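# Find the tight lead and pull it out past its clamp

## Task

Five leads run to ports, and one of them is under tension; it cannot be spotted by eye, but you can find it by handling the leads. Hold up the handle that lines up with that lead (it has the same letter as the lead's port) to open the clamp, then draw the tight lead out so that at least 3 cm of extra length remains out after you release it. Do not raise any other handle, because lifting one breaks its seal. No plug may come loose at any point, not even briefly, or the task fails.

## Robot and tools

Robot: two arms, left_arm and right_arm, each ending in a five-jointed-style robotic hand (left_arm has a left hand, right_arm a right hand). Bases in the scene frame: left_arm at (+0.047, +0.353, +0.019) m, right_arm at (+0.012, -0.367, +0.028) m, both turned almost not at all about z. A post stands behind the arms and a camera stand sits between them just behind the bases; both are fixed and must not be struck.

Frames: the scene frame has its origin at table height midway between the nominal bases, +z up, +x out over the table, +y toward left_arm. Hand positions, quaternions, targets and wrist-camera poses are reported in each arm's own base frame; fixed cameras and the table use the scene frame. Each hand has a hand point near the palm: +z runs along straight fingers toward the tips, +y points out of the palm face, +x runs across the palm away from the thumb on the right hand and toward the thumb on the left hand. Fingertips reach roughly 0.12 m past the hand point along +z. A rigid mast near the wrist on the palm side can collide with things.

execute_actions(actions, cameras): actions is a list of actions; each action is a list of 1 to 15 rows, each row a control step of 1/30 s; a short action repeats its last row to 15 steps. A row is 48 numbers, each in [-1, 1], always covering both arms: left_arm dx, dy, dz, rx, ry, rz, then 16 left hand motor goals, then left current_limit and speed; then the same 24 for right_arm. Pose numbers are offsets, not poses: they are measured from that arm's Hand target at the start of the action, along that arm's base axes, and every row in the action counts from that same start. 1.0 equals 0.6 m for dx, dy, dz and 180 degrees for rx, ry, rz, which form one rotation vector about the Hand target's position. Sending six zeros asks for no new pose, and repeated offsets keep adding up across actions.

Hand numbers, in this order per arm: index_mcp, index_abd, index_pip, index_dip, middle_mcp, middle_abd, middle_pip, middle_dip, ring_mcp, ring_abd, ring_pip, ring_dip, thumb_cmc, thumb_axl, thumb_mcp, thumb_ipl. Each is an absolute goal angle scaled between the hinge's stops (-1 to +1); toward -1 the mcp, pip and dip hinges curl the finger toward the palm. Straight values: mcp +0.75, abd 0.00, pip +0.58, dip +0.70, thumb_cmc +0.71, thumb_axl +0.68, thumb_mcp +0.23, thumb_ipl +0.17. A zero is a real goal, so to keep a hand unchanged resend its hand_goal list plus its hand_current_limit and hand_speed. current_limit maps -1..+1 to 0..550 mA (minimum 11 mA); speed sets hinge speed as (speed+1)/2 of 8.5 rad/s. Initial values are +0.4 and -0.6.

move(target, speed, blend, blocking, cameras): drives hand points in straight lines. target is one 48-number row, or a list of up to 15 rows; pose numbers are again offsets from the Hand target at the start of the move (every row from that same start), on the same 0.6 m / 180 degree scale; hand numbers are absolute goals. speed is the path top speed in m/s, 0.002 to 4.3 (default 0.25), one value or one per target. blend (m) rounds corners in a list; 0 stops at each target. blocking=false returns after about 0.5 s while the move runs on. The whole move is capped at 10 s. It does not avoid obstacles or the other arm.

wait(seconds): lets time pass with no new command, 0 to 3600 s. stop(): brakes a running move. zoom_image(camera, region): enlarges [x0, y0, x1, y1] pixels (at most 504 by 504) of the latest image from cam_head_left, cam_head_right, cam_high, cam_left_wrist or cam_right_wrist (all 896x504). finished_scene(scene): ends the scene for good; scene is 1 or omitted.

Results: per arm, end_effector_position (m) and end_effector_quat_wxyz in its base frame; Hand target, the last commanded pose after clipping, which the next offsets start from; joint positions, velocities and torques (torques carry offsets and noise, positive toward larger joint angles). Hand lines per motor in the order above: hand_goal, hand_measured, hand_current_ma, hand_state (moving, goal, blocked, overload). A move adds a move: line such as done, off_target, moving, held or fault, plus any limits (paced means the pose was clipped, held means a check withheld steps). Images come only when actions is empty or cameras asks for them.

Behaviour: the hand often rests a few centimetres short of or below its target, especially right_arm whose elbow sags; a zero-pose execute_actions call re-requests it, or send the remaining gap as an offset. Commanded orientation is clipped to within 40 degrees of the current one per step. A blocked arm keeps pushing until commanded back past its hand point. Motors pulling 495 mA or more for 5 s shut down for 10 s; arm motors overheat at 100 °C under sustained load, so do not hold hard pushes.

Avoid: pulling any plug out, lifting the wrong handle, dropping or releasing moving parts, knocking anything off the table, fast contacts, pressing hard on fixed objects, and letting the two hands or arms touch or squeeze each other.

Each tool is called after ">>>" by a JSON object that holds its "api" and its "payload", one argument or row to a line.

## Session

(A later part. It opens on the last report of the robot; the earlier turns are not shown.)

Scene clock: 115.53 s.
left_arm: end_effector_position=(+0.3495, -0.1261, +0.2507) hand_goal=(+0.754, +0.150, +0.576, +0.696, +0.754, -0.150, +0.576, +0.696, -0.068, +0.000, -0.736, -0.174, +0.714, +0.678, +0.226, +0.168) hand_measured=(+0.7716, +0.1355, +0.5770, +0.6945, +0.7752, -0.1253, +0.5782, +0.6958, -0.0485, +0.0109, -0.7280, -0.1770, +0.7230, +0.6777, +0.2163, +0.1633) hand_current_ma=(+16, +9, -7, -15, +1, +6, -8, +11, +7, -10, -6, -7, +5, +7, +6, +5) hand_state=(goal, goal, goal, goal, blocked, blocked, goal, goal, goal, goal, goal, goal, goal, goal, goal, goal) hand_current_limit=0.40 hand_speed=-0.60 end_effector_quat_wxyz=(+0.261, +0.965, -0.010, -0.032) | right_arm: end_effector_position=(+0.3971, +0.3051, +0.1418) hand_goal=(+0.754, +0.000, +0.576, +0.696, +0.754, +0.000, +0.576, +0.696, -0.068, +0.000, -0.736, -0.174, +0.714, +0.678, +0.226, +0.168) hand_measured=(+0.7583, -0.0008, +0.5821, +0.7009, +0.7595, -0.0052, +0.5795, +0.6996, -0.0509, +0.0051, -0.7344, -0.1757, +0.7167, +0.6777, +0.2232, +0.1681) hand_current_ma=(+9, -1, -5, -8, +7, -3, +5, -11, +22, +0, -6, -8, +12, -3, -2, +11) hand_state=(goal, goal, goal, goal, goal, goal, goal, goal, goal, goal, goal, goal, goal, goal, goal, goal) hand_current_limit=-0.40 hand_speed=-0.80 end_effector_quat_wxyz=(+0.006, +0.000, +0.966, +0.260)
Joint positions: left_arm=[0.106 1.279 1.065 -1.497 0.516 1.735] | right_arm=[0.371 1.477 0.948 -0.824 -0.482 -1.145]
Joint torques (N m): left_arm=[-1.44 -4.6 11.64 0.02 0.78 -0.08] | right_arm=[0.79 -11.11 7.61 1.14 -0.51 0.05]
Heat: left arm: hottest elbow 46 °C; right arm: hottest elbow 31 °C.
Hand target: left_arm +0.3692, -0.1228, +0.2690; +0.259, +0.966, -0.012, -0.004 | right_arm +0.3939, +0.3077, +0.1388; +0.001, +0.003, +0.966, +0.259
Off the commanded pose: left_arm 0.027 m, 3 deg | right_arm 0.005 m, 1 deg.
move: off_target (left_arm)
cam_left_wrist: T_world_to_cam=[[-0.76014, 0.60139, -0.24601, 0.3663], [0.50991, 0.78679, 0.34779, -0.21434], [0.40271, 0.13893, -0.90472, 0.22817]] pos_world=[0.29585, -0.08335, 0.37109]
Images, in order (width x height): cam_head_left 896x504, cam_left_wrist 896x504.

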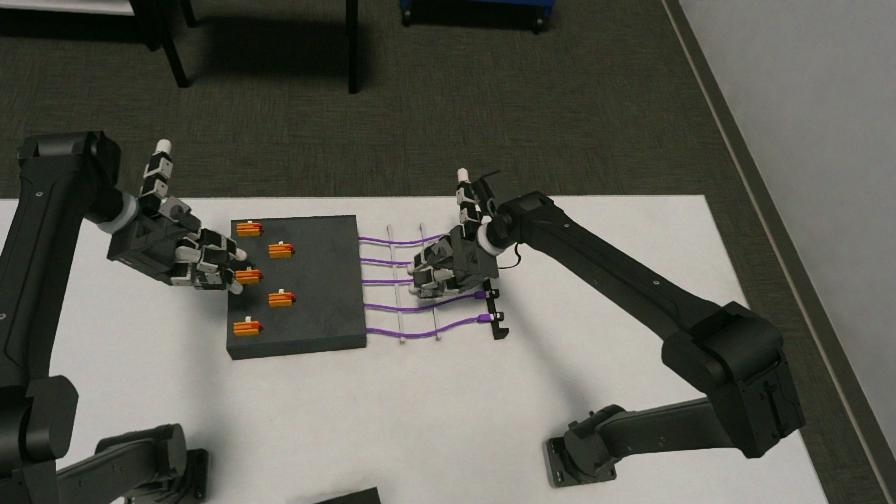

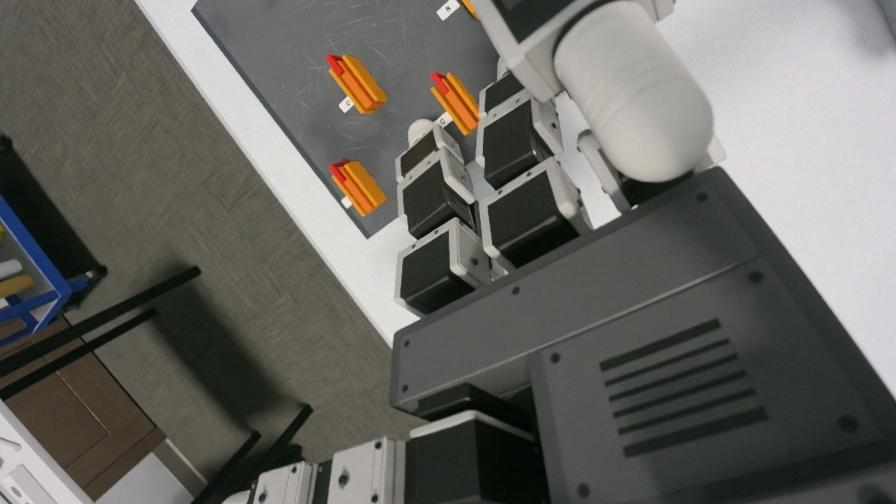

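>>> {"api": "execute_actions", "payload": {
  "actions": [],
  "cameras": ["cam_head_right", "cam_high", "cam_head_left"]
}}

>>> {"api": "zoom_image", "payload": {
  "camera": "cam_head_right",
  "region": [225, 205, 385, 355]
}}

>>> {"api": "zoom_image", "payload": {
  "camera": "cam_head_left",
  "region": [220, 205, 380, 365]
}}

>>> {"api": "zoom_image", "payload": {
  "camera": "cam_high",
  "region": [340, 140, 460, 250]
}}

Scene clock: 117.53 s.
left_arm: end_effector_position=(+0.3495, -0.1261, +0.2507) hand_goal=(+0.754, +0.150, +0.576, +0.696, +0.754, -0.150, +0.576, +0.696, -0.068, +0.000, -0.736, -0.174, +0.714, +0.678, +0.226, +0.168) hand_measured=(+0.7716, +0.1355, +0.5770, +0.6945, +0.7752, -0.1253, +0.5782, +0.6945, -0.0485, +0.0095, -0.7280, -0.1757, +0.7242, +0.6767, +0.2153, +0.1624) hand_current_ma=(+10, +0, -14, -5, -8, +8, -6, +9, -4, -6, -4, -6, +18, +14, +5, +1) hand_state=(goal, goal, goal, goal, blocked, blocked, goal, goal, goal, goal, goal, goal, goal, goal, goal, goal) hand_current_limit=0.40 hand_speed=-0.60 end_effector_quat_wxyz=(+0.261, +0.965, -0.010, -0.032) | right_arm: end_effector_position=(+0.3971, +0.3051, +0.1418) hand_goal=(+0.754, +0.000, +0.576, +0.696, +0.754, +0.000, +0.576, +0.696, -0.068, +0.000, -0.736, -0.174, +0.714, +0.678, +0.226, +0.168) hand_measured=(+0.7583, +0.0007, +0.5808, +0.7009, +0.7583, -0.0052, +0.5795, +0.6996, -0.0509, +0.0051, -0.7344, -0.1757, +0.7180, +0.6777, +0.2232, +0.1672) hand_current_ma=(+8, +0, -7, -3, +10, -7, +4, -8, +19, +1, -4, -1, +9, -7, -6, +10) hand_state=(goal, goal, goal, goal, goal, goal, goal, goal, goal, goal, goal, goal, goal, goal, goal, goal) hand_current_limit=-0.40 hand_speed=-0.80 end_effector_quat_wxyz=(+0.006, +0.000, +0.966, +0.260)
Joint positions: left_arm=[0.106 1.279 1.065 -1.497 0.516 1.735] | right_arm=[0.371 1.477 0.948 -0.824 -0.482 -1.145]
Joint velocities: within noise
Joint torques (N m): left_arm=[-0.32 -5.42 11.55 0.18 0.77 -0.05] | right_arm=[0.85 -11.11 7.6 1.16 -0.51 0.05]
Heat: left arm: hottest elbow 47 °C; right arm: hottest wrist pitch 31 °C.
Hand target: left_arm +0.3692, -0.1228, +0.2690; +0.259, +0.966, -0.012, -0.004 | right_arm +0.3939, +0.3077, +0.1388; +0.001, +0.003, +0.966, +0.259
Off the commanded pose: left_arm 0.027 m, 3 deg | right_arm 0.005 m, 1 deg.
Images, in order (width x height): cam_head_left 896x504, cam_head_right 896x504, cam_high 896x504.

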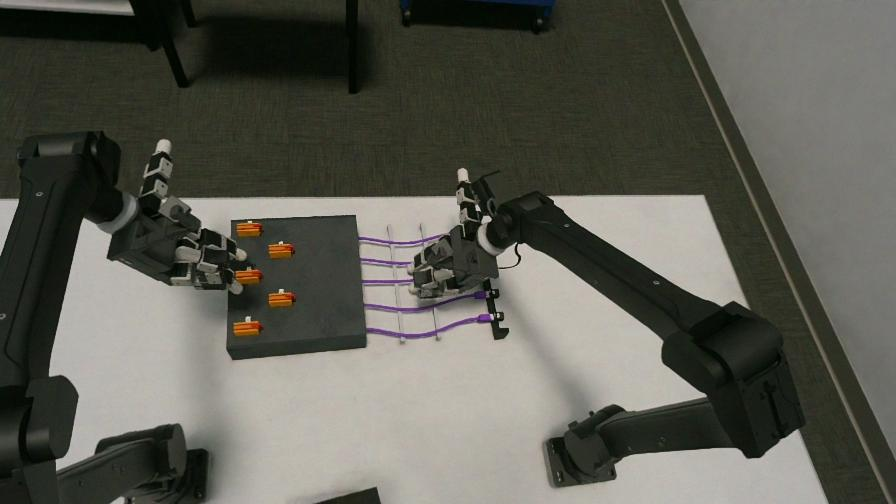

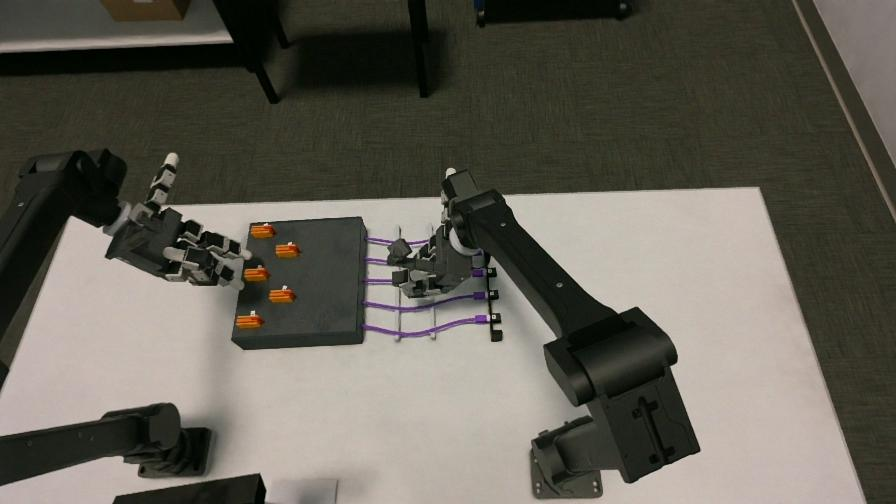

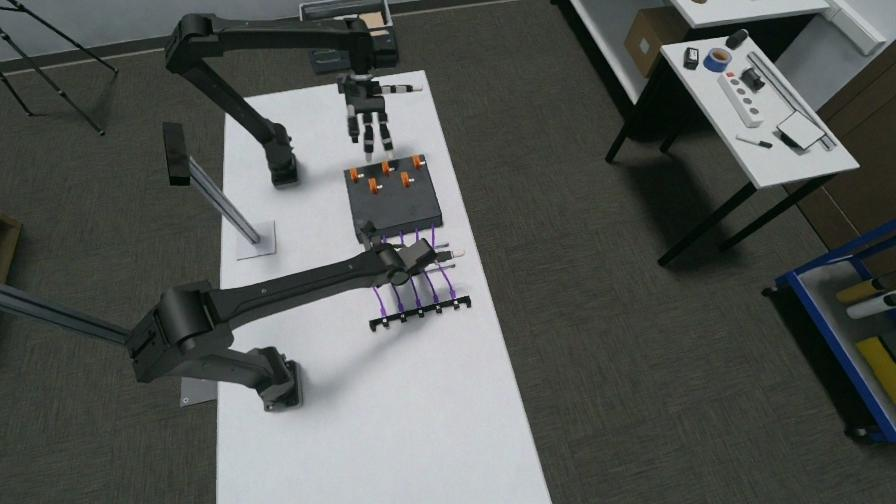

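Scaled by 3.150 from the camera's image (finer frame: 1280x720).

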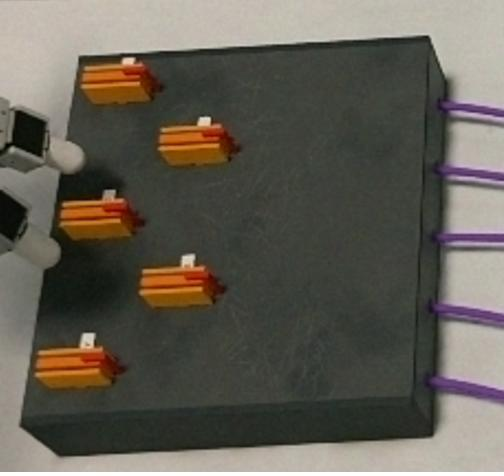

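Scaled by 3.150 from the camera's image (finer frame: 1280x720).

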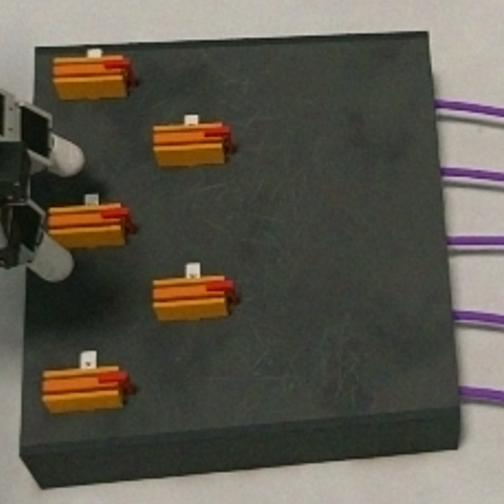

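Scaled by 4.200 from the camera's image (finer frame: 1280x720).

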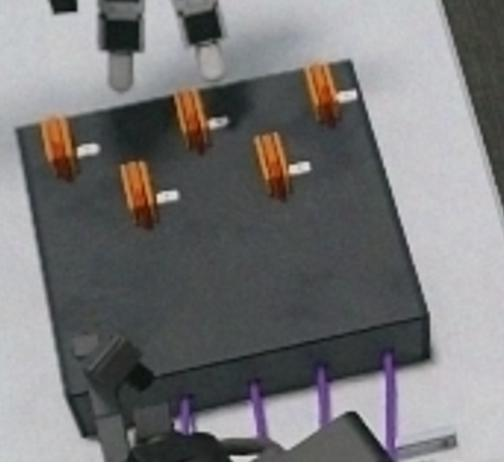

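>>> {"api": "move", "payload": {
  "target": [-0.008, 0.005, -0.064, 0, 0, 0, 0.754, 0.15, 0.576, 0.696, 0.754, -0.15, 0.576, 0.696, -0.068, 0, -0.737, -0.174, 0.714, 0.678, 0.226, 0.168, -0.4, -0.6, 0, 0, 0, 0, 0, 0, 0.754, 0, 0.576, 0.696, 0.754, 0, 0.576, 0.696, -0.068, 0, -0.737, -0.174, 0.714, 0.678, 0.226, 0.168, -0.4, -0.8],
  "cameras": ["cam_left_wrist", "cam_head_left", "cam_high"],
  "speed": 0.08
}}

>>> {"api": "zoom_image", "payload": {
  "camera": "cam_left_wrist",
  "region": [360, 0, 540, 150]
}}

>>> {"api": "zoom_image", "payload": {
  "camera": "cam_head_left",
  "region": [210, 240, 300, 310]
}}

>>> {"api": "zoom_image", "payload": {
  "camera": "cam_high",
  "region": [340, 140, 430, 210]
}}

Scene clock: 121.27 s.
left_arm: end_effector_position=(+0.3617, -0.1231, +0.2337) hand_goal=(+0.754, +0.150, +0.576, +0.696, +0.754, -0.150, +0.576, +0.696, -0.068, +0.000, -0.736, -0.174, +0.714, +0.678, +0.226, +0.168) hand_measured=(+0.7716, +0.1311, +0.5770, +0.6945, +0.7752, -0.1253, +0.5782, +0.6945, -0.0485, +0.0095, -0.7267, -0.1757, +0.7230, +0.6777, +0.2153, +0.1633) hand_current_ma=(+12, +1, +3, -6, -8, +11, -8, +6, -8, -11, +8, -3, +12, +0, +7, +8) hand_state=(goal, goal, goal, goal, blocked, blocked, goal, goal, goal, goal, goal, goal, goal, goal, goal, goal) hand_current_limit=-0.40 hand_speed=-0.60 end_effector_quat_wxyz=(+0.258, +0.966, -0.015, -0.006) | right_arm: end_effector_position=(+0.3971, +0.3051, +0.1418) hand_goal=(+0.754, +0.000, +0.576, +0.696, +0.754, +0.000, +0.576, +0.696, -0.068, +0.000, -0.736, -0.174, +0.714, +0.678, +0.226, +0.168) hand_measured=(+0.7583, -0.0008, +0.5808, +0.6996, +0.7595, -0.0052, +0.5808, +0.6996, -0.0509, +0.0051, -0.7357, -0.1757, +0.7180, +0.6777, +0.2232, +0.1672) hand_current_ma=(+10, -8, -6, -5, +7, -10, +3, -9, +20, -2, -4, +0, +12, -10, -8, +8) hand_state=(goal, goal, goal, goal, goal, goal, goal, goal, goal, goal, goal, goal, goal, goal, goal, goal) hand_current_limit=-0.40 hand_speed=-0.80 end_effector_quat_wxyz=(+0.006, +0.000, +0.966, +0.260)
Joint positions: left_arm=[0.111 1.295 1.035 -1.397 0.516 1.735] | right_arm=[0.371 1.477 0.948 -0.824 -0.482 -1.145]
Joint torques (N m): left_arm=[-0.56 -5.36 7.17 0.21 0.77 0.05] | right_arm=[0.85 -11.11 7.61 1.14 -0.51 0.05]
Heat: left arm: hottest elbow 47 °C; right arm: hottest wrist pitch 31 °C.
Hand target: left_arm +0.3644, -0.1198, +0.2306; +0.259, +0.966, -0.012, -0.004 | right_arm +0.3939, +0.3077, +0.1388; +0.001, +0.003, +0.966, +0.259
Off the commanded pose: left_arm 0.005 m, 0 deg | right_arm 0.005 m, 1 deg.
move: done
cam_left_wrist: T_world_to_cam=[[-0.74909, 0.59916, -0.28263, 0.37373], [0.48669, 0.78717, 0.37882, -0.21582], [0.44945, 0.14622, -0.88126, 0.18608]] pos_world=[0.30136, -0.08125, 0.35136]
Images, in order (width x height): cam_head_left 896x504, cam_high 896x504, cam_left_wrist 896x504.

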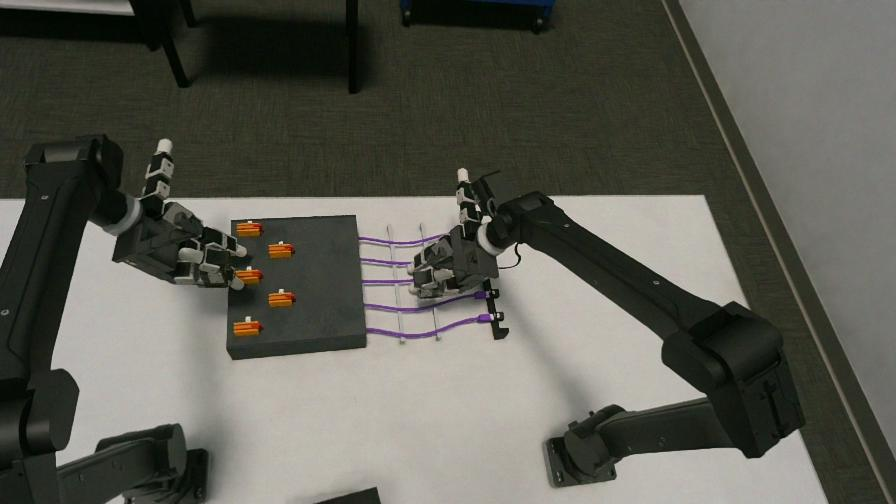

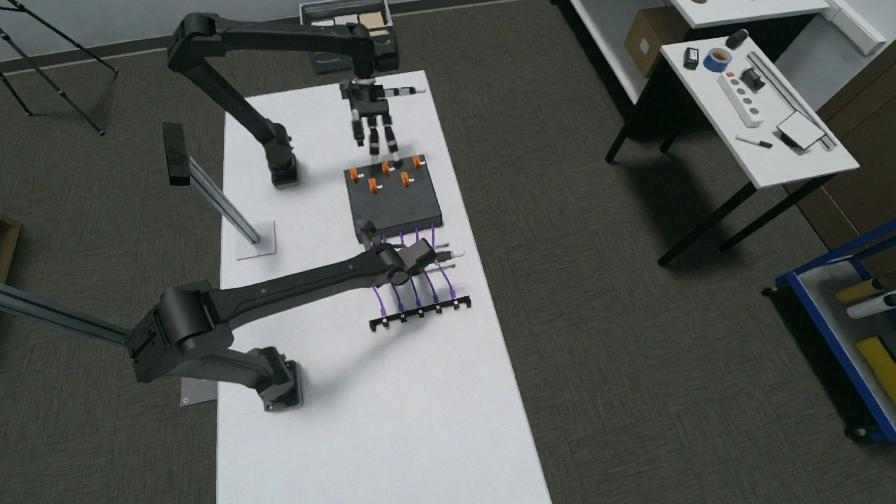

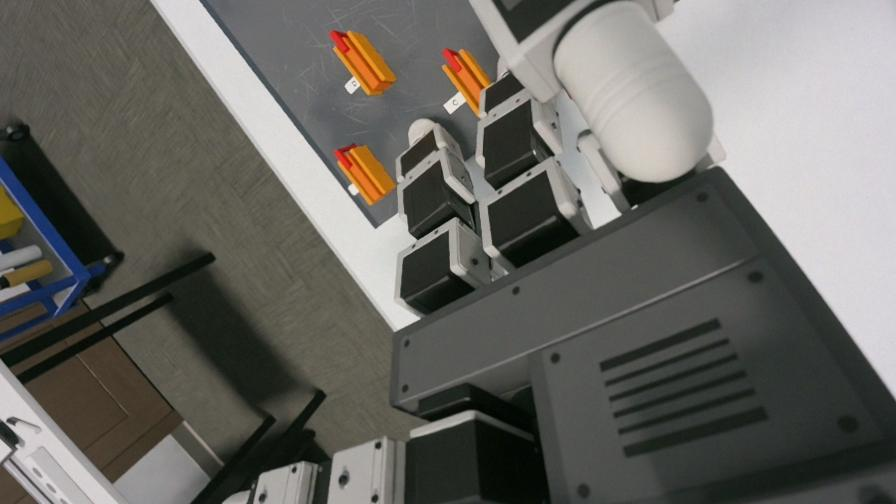

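Scaled by 2.800 from the camera's image (finer frame: 1280x720).

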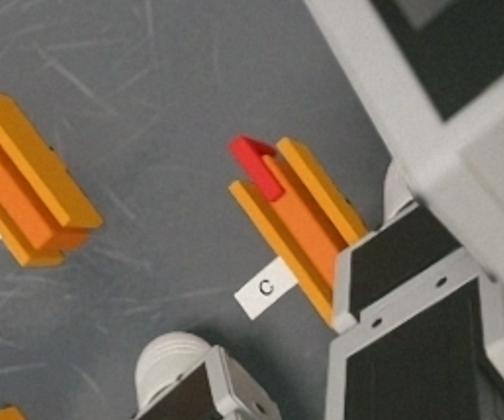

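Scaled by 5.600 from the camera's image (finer frame: 1280x720).

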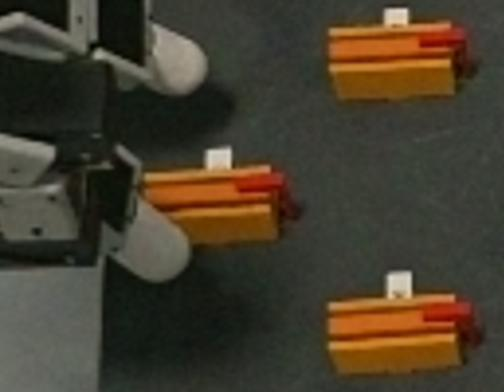

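Scaled by 5.600 from the camera's image (finer frame: 1280x720).

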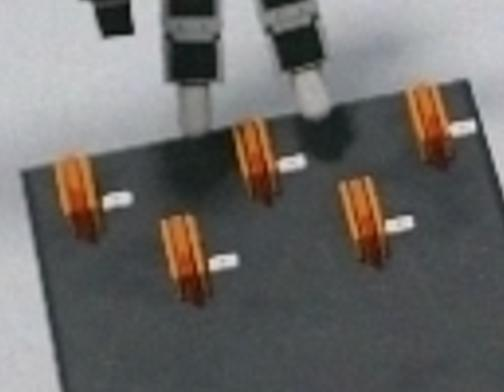

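>>> {"api": "move", "payload": {
  "target": [-0.0107, -0.0203, -0.0167, 0, 0, 0, 0.754, 0.15, 0.576, 0.696, 0.754, -0.15, 0.576, 0.696, -0.068, 0, -0.737, -0.174, 0.714, 0.678, 0.226, 0.168, -0.4, -0.6, 0, 0, 0, 0, 0, 0, 0.754, 0, 0.576, 0.696, 0.754, 0, 0.576, 0.696, -0.068, 0, -0.737, -0.174, 0.714, 0.678, 0.226, 0.168, -0.4, -0.8],
  "cameras": ["cam_left_wrist", "cam_head_left", "cam_high"],
  "speed": 0.08
}}

>>> {"api": "zoom_image", "payload": {
  "camera": "cam_left_wrist",
  "region": [360, 0, 540, 150]
}}

>>> {"api": "zoom_image", "payload": {
  "camera": "cam_head_left",
  "region": [210, 240, 300, 310]
}}

>>> {"api": "zoom_image", "payload": {
  "camera": "cam_high",
  "region": [340, 140, 430, 210]
}}

Scene clock: 125.63 s.
left_arm: end_effector_position=(+0.3578, -0.1294, +0.2182) hand_goal=(+0.754, +0.150, +0.576, +0.696, +0.754, -0.150, +0.576, +0.696, -0.068, +0.000, -0.736, -0.174, +0.714, +0.678, +0.226, +0.168) hand_measured=(+0.7716, +0.1311, +0.5770, +0.6945, +0.7752, -0.1268, +0.5782, +0.6945, -0.0485, +0.0095, -0.7280, -0.1770, +0.7242, +0.6777, +0.2153, +0.1624) hand_current_ma=(+11, +6, -7, -9, -6, +8, -7, +5, +1, -10, +7, -8, +18, +3, +2, -4) hand_state=(goal, goal, goal, goal, blocked, blocked, goal, goal, goal, goal, goal, goal, goal, goal, goal, goal) hand_current_limit=-0.40 hand_speed=-0.60 end_effector_quat_wxyz=(+0.259, +0.966, -0.011, -0.011) | right_arm: end_effector_position=(+0.3971, +0.3051, +0.1418) hand_goal=(+0.754, +0.000, +0.576, +0.696, +0.754, +0.000, +0.576, +0.696, -0.068, +0.000, -0.736, -0.174, +0.714, +0.678, +0.226, +0.168) hand_measured=(+0.7571, -0.0008, +0.5808, +0.7009, +0.7583, -0.0052, +0.5795, +0.6996, -0.0509, +0.0051, -0.7344, -0.1744, +0.7167, +0.6767, +0.2242, +0.1672) hand_current_ma=(+8, -5, -7, -6, +10, -2, +5, -6, +20, -3, -5, -2, +12, -7, -8, +14) hand_state=(goal, goal, goal, goal, goal, goal, goal, goal, goal, goal, goal, goal, goal, goal, goal, goal) hand_current_limit=-0.40 hand_speed=-0.80 end_effector_quat_wxyz=(+0.006, +0.000, +0.966, +0.260)
Joint positions: left_arm=[0.093 1.295 0.993 -1.354 0.517 1.708] | right_arm=[0.371 1.477 0.948 -0.824 -0.482 -1.145]
Joint torques (N m): left_arm=[-1.67 -5.71 6.94 0.13 0.82 -0.06] | right_arm=[0.79 -11.11 7.6 1.14 -0.51 0.05]
Heat: left arm: hottest elbow 47 °C; right arm: hottest wrist pitch 31 °C.
Hand target: left_arm +0.3579, -0.1320, +0.2206; +0.259, +0.966, -0.012, -0.004 | right_arm +0.3939, +0.3077, +0.1388; +0.001, +0.003, +0.966, +0.259
Off the commanded pose: left_arm 0.003 m, 1 deg | right_arm 0.005 m, 1 deg.
move: done
cam_left_wrist: T_world_to_cam=[[-0.75579, 0.59455, -0.27439, 0.37037], [0.48613, 0.7902, 0.37319, -0.20129], [0.4387, 0.14867, -0.88625, 0.18033]] pos_world=[0.29866, -0.08795, 0.33657]
Images, in order (width x height): cam_head_left 896x504, cam_high 896x504, cam_left_wrist 896x504.

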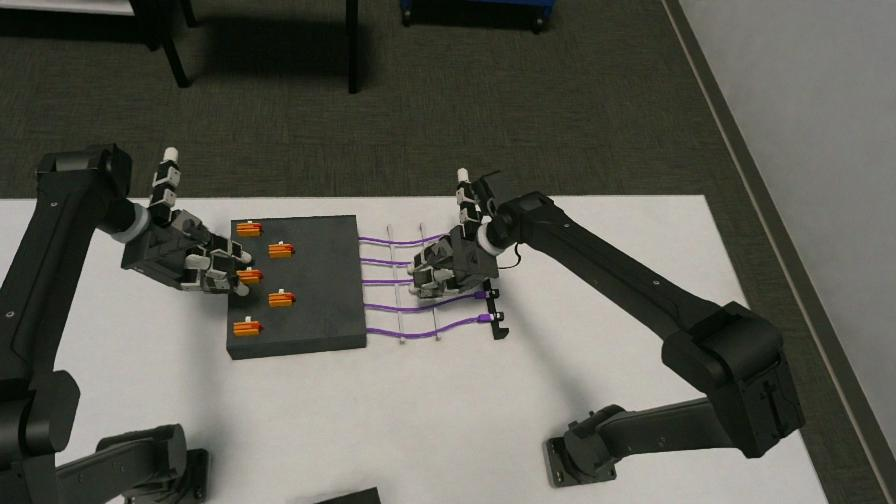

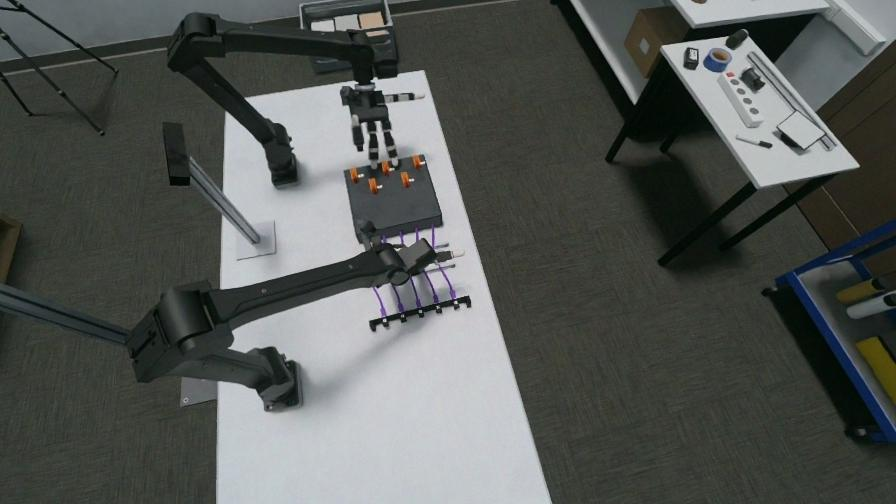

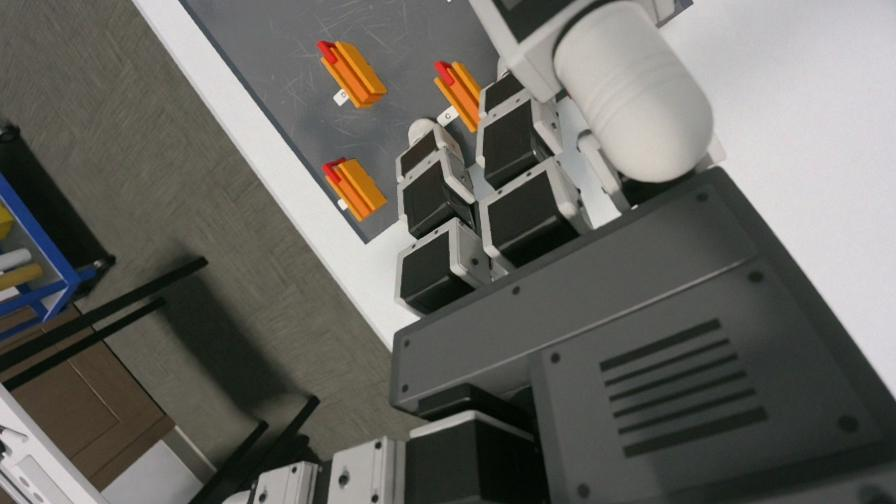

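Scaled by 2.800 from the camera's image (finer frame: 1280x720).

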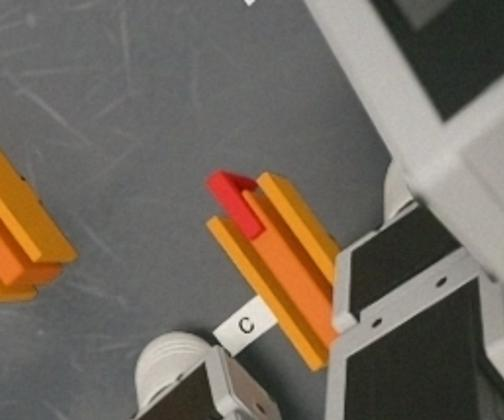

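Scaled by 5.600 from the camera's image (finer frame: 1280x720).

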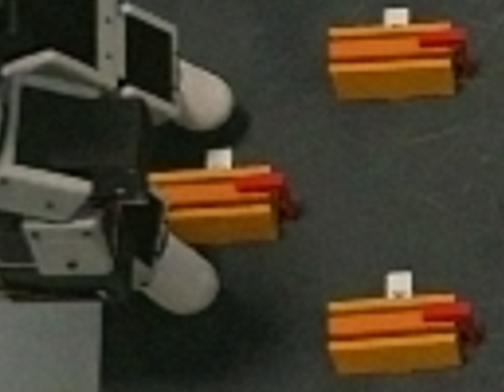

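Scaled by 5.600 from the camera's image (finer frame: 1280x720).

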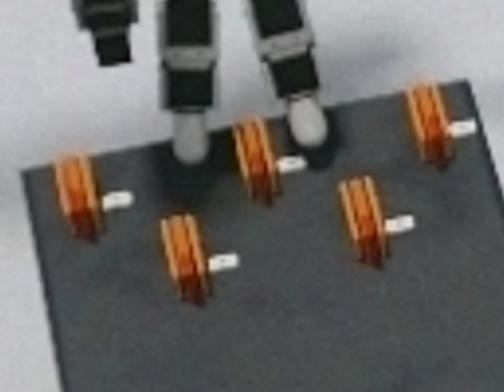

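>>> {"api": "move", "payload": {
  "target": [0.003, -0.006, -0.018, 0, 0, 0, 0.754, 0.12, 0.576, 0.696, 0.754, -0.12, 0.576, 0.696, -0.068, 0, -0.737, -0.174, 0.714, 0.678, 0.226, 0.168, -0.4, -0.6, 0, 0, 0, 0, 0, 0, 0.754, 0, 0.576, 0.696, 0.754, 0, 0.576, 0.696, -0.068, 0, -0.737, -0.174, 0.714, 0.678, 0.226, 0.168, -0.4, -0.8],
  "cameras": ["cam_left_wrist", "cam_head_left", "cam_high"],
  "speed": 0.05
}}

>>> {"api": "zoom_image", "payload": {
  "camera": "cam_left_wrist",
  "region": [360, 0, 540, 150]
}}

>>> {"api": "zoom_image", "payload": {
  "camera": "cam_head_left",
  "region": [210, 240, 300, 310]
}}

>>> {"api": "zoom_image", "payload": {
  "camera": "cam_high",
  "region": [340, 140, 430, 210]
}}

Scene clock: 127.00 s.
left_arm: end_effector_position=(+0.3592, -0.1325, +0.2118) hand_goal=(+0.754, +0.120, +0.576, +0.696, +0.754, -0.120, +0.576, +0.696, -0.068, +0.000, -0.736, -0.174, +0.714, +0.678, +0.226, +0.168) hand_measured=(+0.7716, +0.1281, +0.5770, +0.6958, +0.7752, -0.1253, +0.5782, +0.6945, -0.0473, +0.0095, -0.7280, -0.1770, +0.7242, +0.6777, +0.2153, +0.1633) hand_current_ma=(+6, +3, -4, -6, -5, +9, -4, +9, +2, -12, -3, -5, +19, +16, +4, +4) hand_state=(goal, goal, goal, goal, blocked, goal, goal, goal, goal, goal, goal, goal, goal, goal, goal, goal) hand_current_limit=-0.40 hand_speed=-0.60 end_effector_quat_wxyz=(+0.258, +0.966, -0.012, -0.004) | right_arm: end_effector_position=(+0.3971, +0.3051, +0.1418) hand_goal=(+0.754, +0.000, +0.576, +0.696, +0.754, +0.000, +0.576, +0.696, -0.068, +0.000, -0.736, -0.174, +0.714, +0.678, +0.226, +0.168) hand_measured=(+0.7583, +0.0007, +0.5821, +0.6996, +0.7595, -0.0052, +0.5808, +0.6996, -0.0509, +0.0051, -0.7344, -0.1757, +0.7167, +0.6767, +0.2232, +0.1672) hand_current_ma=(+8, -2, -7, -6, +11, -4, +4, -11, +25, -2, -4, +3, +13, -6, -7, +6) hand_state=(goal, goal, goal, goal, goal, goal, goal, goal, goal, goal, goal, goal, goal, goal, goal, goal) hand_current_limit=-0.40 hand_speed=-0.80 end_effector_quat_wxyz=(+0.006, +0.000, +0.966, +0.260)
Joint positions: left_arm=[0.084 1.295 0.976 -1.317 0.517 1.696] | right_arm=[0.371 1.477 0.948 -0.824 -0.482 -1.145]
Joint torques (N m): left_arm=[-1.85 -5.3 6.89 0.17 0.83 -0.07] | right_arm=[0.79 -11.05 7.6 1.17 -0.51 0.05]
Heat: left arm: hottest elbow 47 °C; right arm: hottest wrist pitch 31 °C.
Hand target: left_arm +0.3597, -0.1357, +0.2098; +0.259, +0.966, -0.012, -0.004 | right_arm +0.3939, +0.3077, +0.1388; +0.001, +0.003, +0.966, +0.259
Off the commanded pose: left_arm 0.004 m, 0 deg | right_arm 0.005 m, 1 deg.
move: done
cam_left_wrist: T_world_to_cam=[[-0.75267, 0.59434, -0.28328, 0.3722], [0.4803, 0.78994, 0.38121, -0.19673], [0.45034, 0.15086, -0.88002, 0.16935]] pos_world=[0.29837, -0.09135, 0.32946]
Images, in order (width x height): cam_head_left 896x504, cam_high 896x504, cam_left_wrist 896x504.

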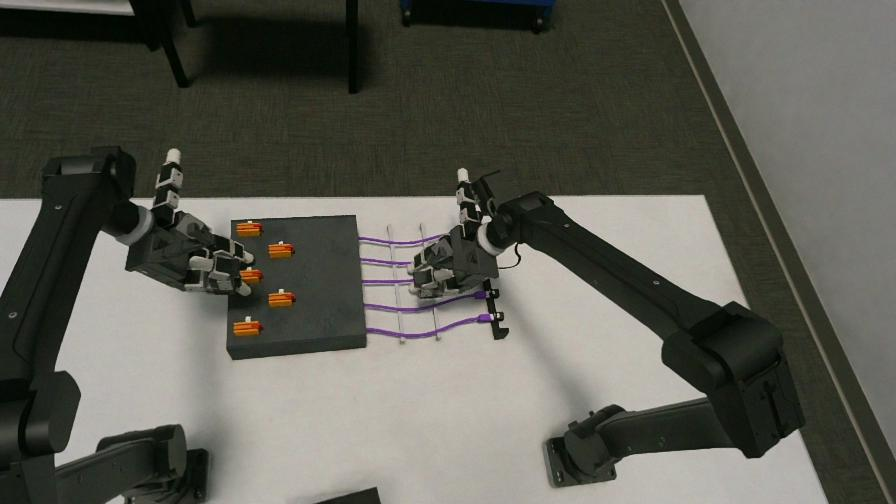

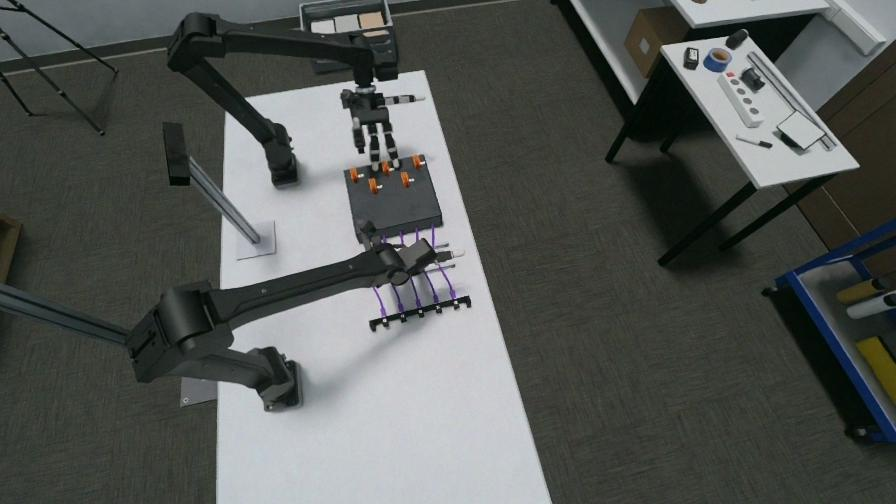

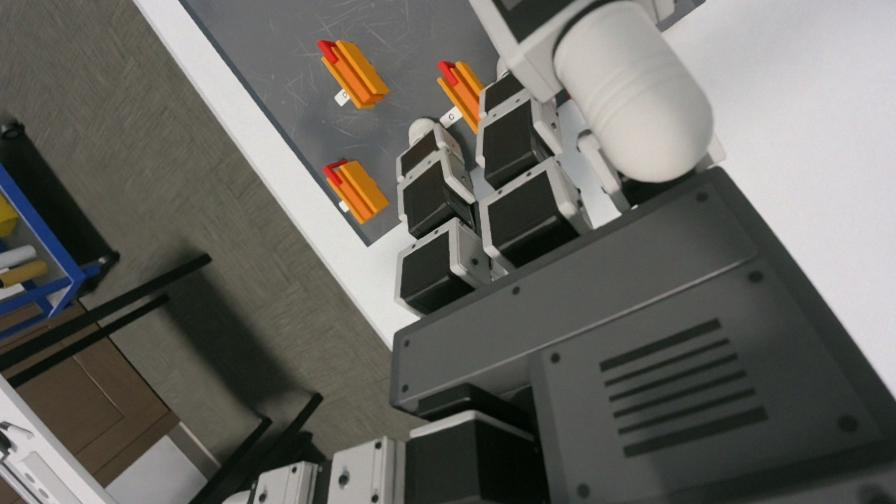

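Scaled by 2.800 from the camera's image (finer frame: 1280x720).

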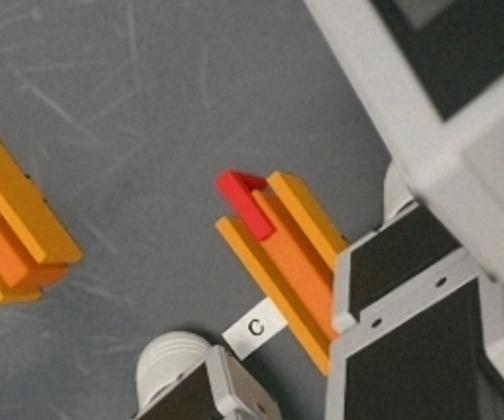

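Scaled by 5.600 from the camera's image (finer frame: 1280x720).

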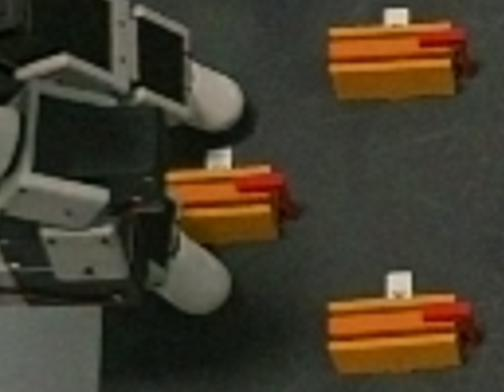

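Scaled by 5.600 from the camera's image (finer frame: 1280x720).

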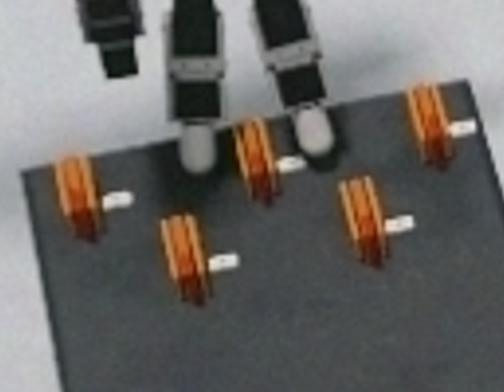

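>>> {"api": "move", "payload": {
  "target": [
    [0, 0, -0.009, 0, 0, 0, 0.754, 0.12, 0.576, 0.696, 0.754, -0.12, 0.576, 0.696, -0.068, 0, -0.737, -0.174, 0.714, 0.678, 0.226, 0.168, -0.4, -0.6, 0, 0, 0, 0, 0, 0, 0.754, 0, 0.576, 0.696, 0.754, 0, 0.576, 0.696, -0.068, 0, -0.737, -0.174, 0.714, 0.678, 0.226, 0.168, -0.4, -0.8],
    [0, 0, -0.009, 0, 0, 0, 0.754, -0.15, 0.576, 0.696, 0.754, 0.15, 0.576, 0.696, -0.068, 0, -0.737, -0.174, 0.714, 0.678, 0.226, 0.168, -0.2, -0.8, 0, 0, 0, 0, 0, 0, 0.754, 0, 0.576, 0.696, 0.754, 0, 0.576, 0.696, -0.068, 0, -0.737, -0.174, 0.714, 0.678, 0.226, 0.168, -0.4, -0.8]
  ],
  "cameras": ["cam_left_wrist", "cam_head_left", "cam_high"],
  "speed": 0.05
}}

>>> {"api": "zoom_image", "payload": {
  "camera": "cam_left_wrist",
  "region": [360, 0, 540, 150]
}}

>>> {"api": "zoom_image", "payload": {
  "camera": "cam_head_left",
  "region": [210, 240, 300, 310]
}}

>>> {"api": "zoom_image", "payload": {
  "camera": "cam_high",
  "region": [340, 140, 430, 210]
}}

Scene clock: 129.00 s.
left_arm: end_effector_position=(+0.3587, -0.1325, +0.2078) hand_goal=(+0.754, -0.150, +0.576, +0.696, +0.754, +0.150, +0.576, +0.696, -0.068, +0.000, -0.736, -0.174, +0.714, +0.678, +0.226, +0.168) hand_measured=(+0.7716, -0.0682, +0.5757, +0.6945, +0.7752, +0.0197, +0.5782, +0.6945, -0.0485, +0.0109, -0.7280, -0.1770, +0.7242, +0.6777, +0.2153, +0.1633) hand_current_ma=(+4, +18, -11, -2, -11, -9, -13, -6, +2, -3, -4, -7, +11, +13, -8, +4) hand_state=(goal, blocked, goal, goal, blocked, blocked, goal, goal, goal, goal, goal, goal, goal, goal, goal, goal) hand_current_limit=-0.20 hand_speed=-0.80 end_effector_quat_wxyz=(+0.257, +0.966, -0.012, -0.002) | right_arm: end_effector_position=(+0.3971, +0.3051, +0.1418) hand_goal=(+0.754, +0.000, +0.576, +0.696, +0.754, +0.000, +0.576, +0.696, -0.068, +0.000, -0.736, -0.174, +0.714, +0.678, +0.226, +0.168) hand_measured=(+0.7583, +0.0007, +0.5821, +0.7009, +0.7583, -0.0052, +0.5795, +0.6996, -0.0509, +0.0051, -0.7344, -0.1757, +0.7167, +0.6777, +0.2232, +0.1681) hand_current_ma=(+9, -3, -5, -9, +10, -8, +2, -9, +21, -1, -6, +0, +9, -3, -6, +15) hand_state=(goal, goal, goal, goal, goal, goal, goal, goal, goal, goal, goal, goal, goal, goal, goal, goal) hand_current_limit=-0.40 hand_speed=-0.80 end_effector_quat_wxyz=(+0.006, +0.000, +0.966, +0.260)
Joint positions: left_arm=[0.084 1.295 0.965 -1.301 0.517 1.695] | right_arm=[0.371 1.477 0.948 -0.824 -0.482 -1.145]
Joint torques (N m): left_arm=[-1.49 -4.89 6.87 0.05 0.82 -0.06] | right_arm=[0.79 -11.11 7.61 1.17 -0.51 0.05]
Heat: left arm: hottest elbow 47 °C; right arm: hottest wrist pitch 31 °C.
Hand target: left_arm +0.3597, -0.1356, +0.2044; +0.259, +0.966, -0.012, -0.004 | right_arm +0.3939, +0.3077, +0.1388; +0.001, +0.003, +0.966, +0.259
Off the commanded pose: left_arm 0.005 m, 0 deg | right_arm 0.005 m, 1 deg.
move: done
cam_left_wrist: T_world_to_cam=[[-0.75187, 0.59396, -0.28618, 0.37096], [0.47821, 0.7901, 0.38347, -0.19464], [0.45388, 0.15147, -0.87809, 0.1644]] pos_world=[0.29737, -0.09145, 0.32516]
Images, in order (width x height): cam_head_left 896x504, cam_high 896x504, cam_left_wrist 896x504.

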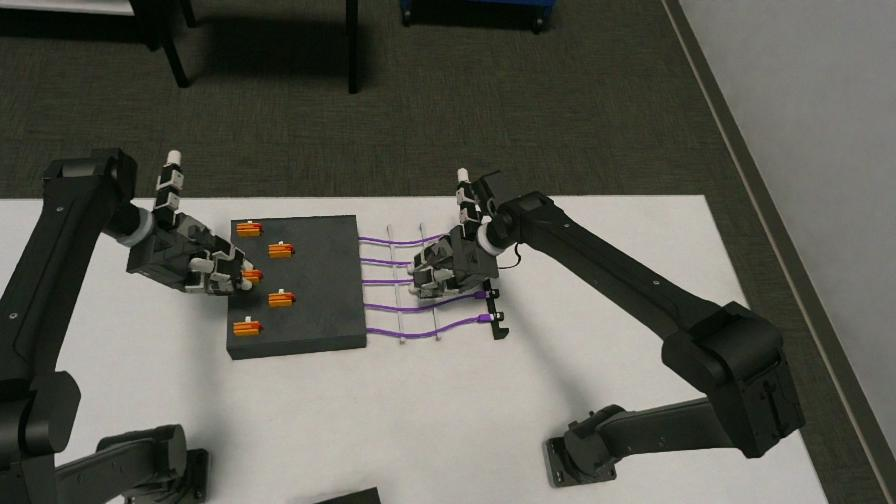

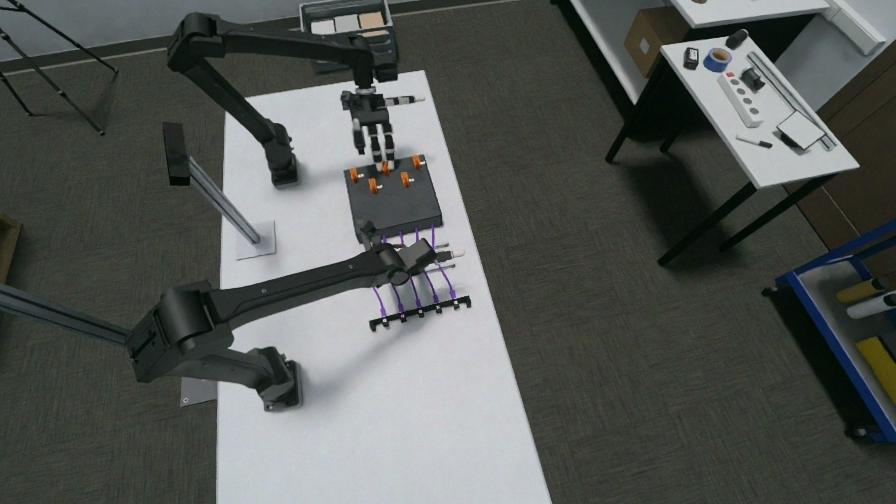

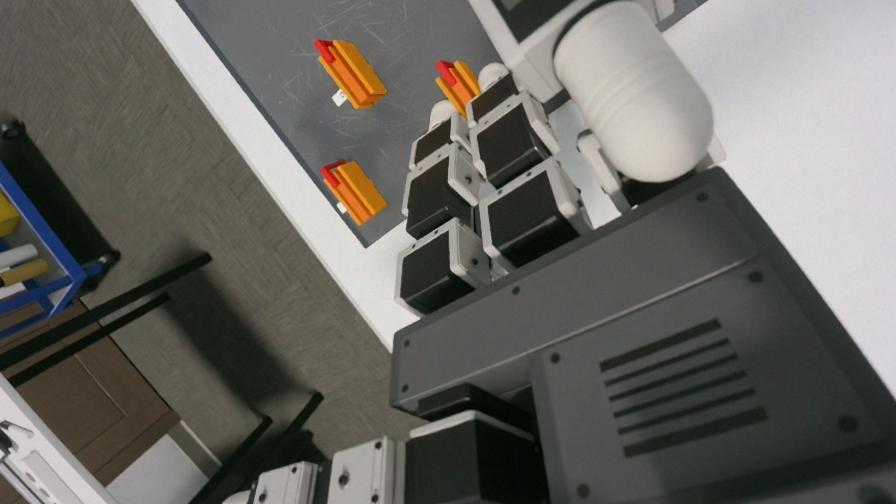

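Scaled by 2.800 from the camera's image (finer frame: 1280x720).

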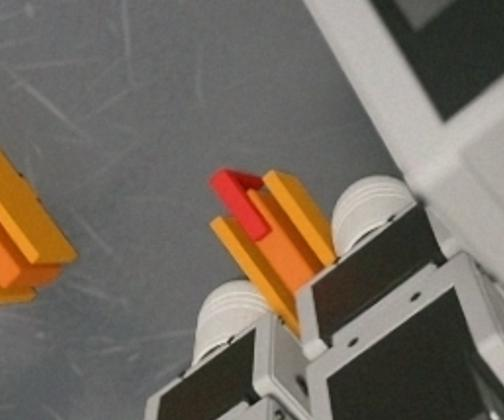

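Scaled by 5.600 from the camera's image (finer frame: 1280x720).

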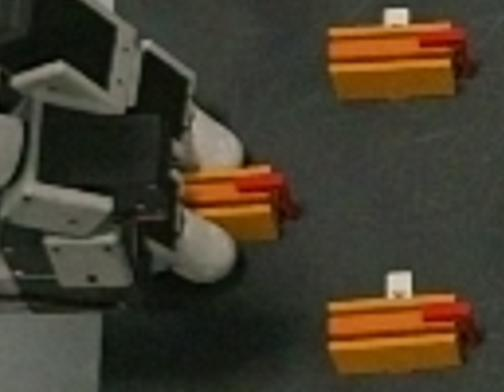

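Scaled by 5.600 from the camera's image (finer frame: 1280x720).

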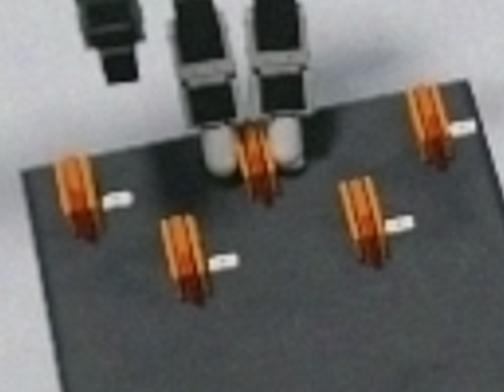

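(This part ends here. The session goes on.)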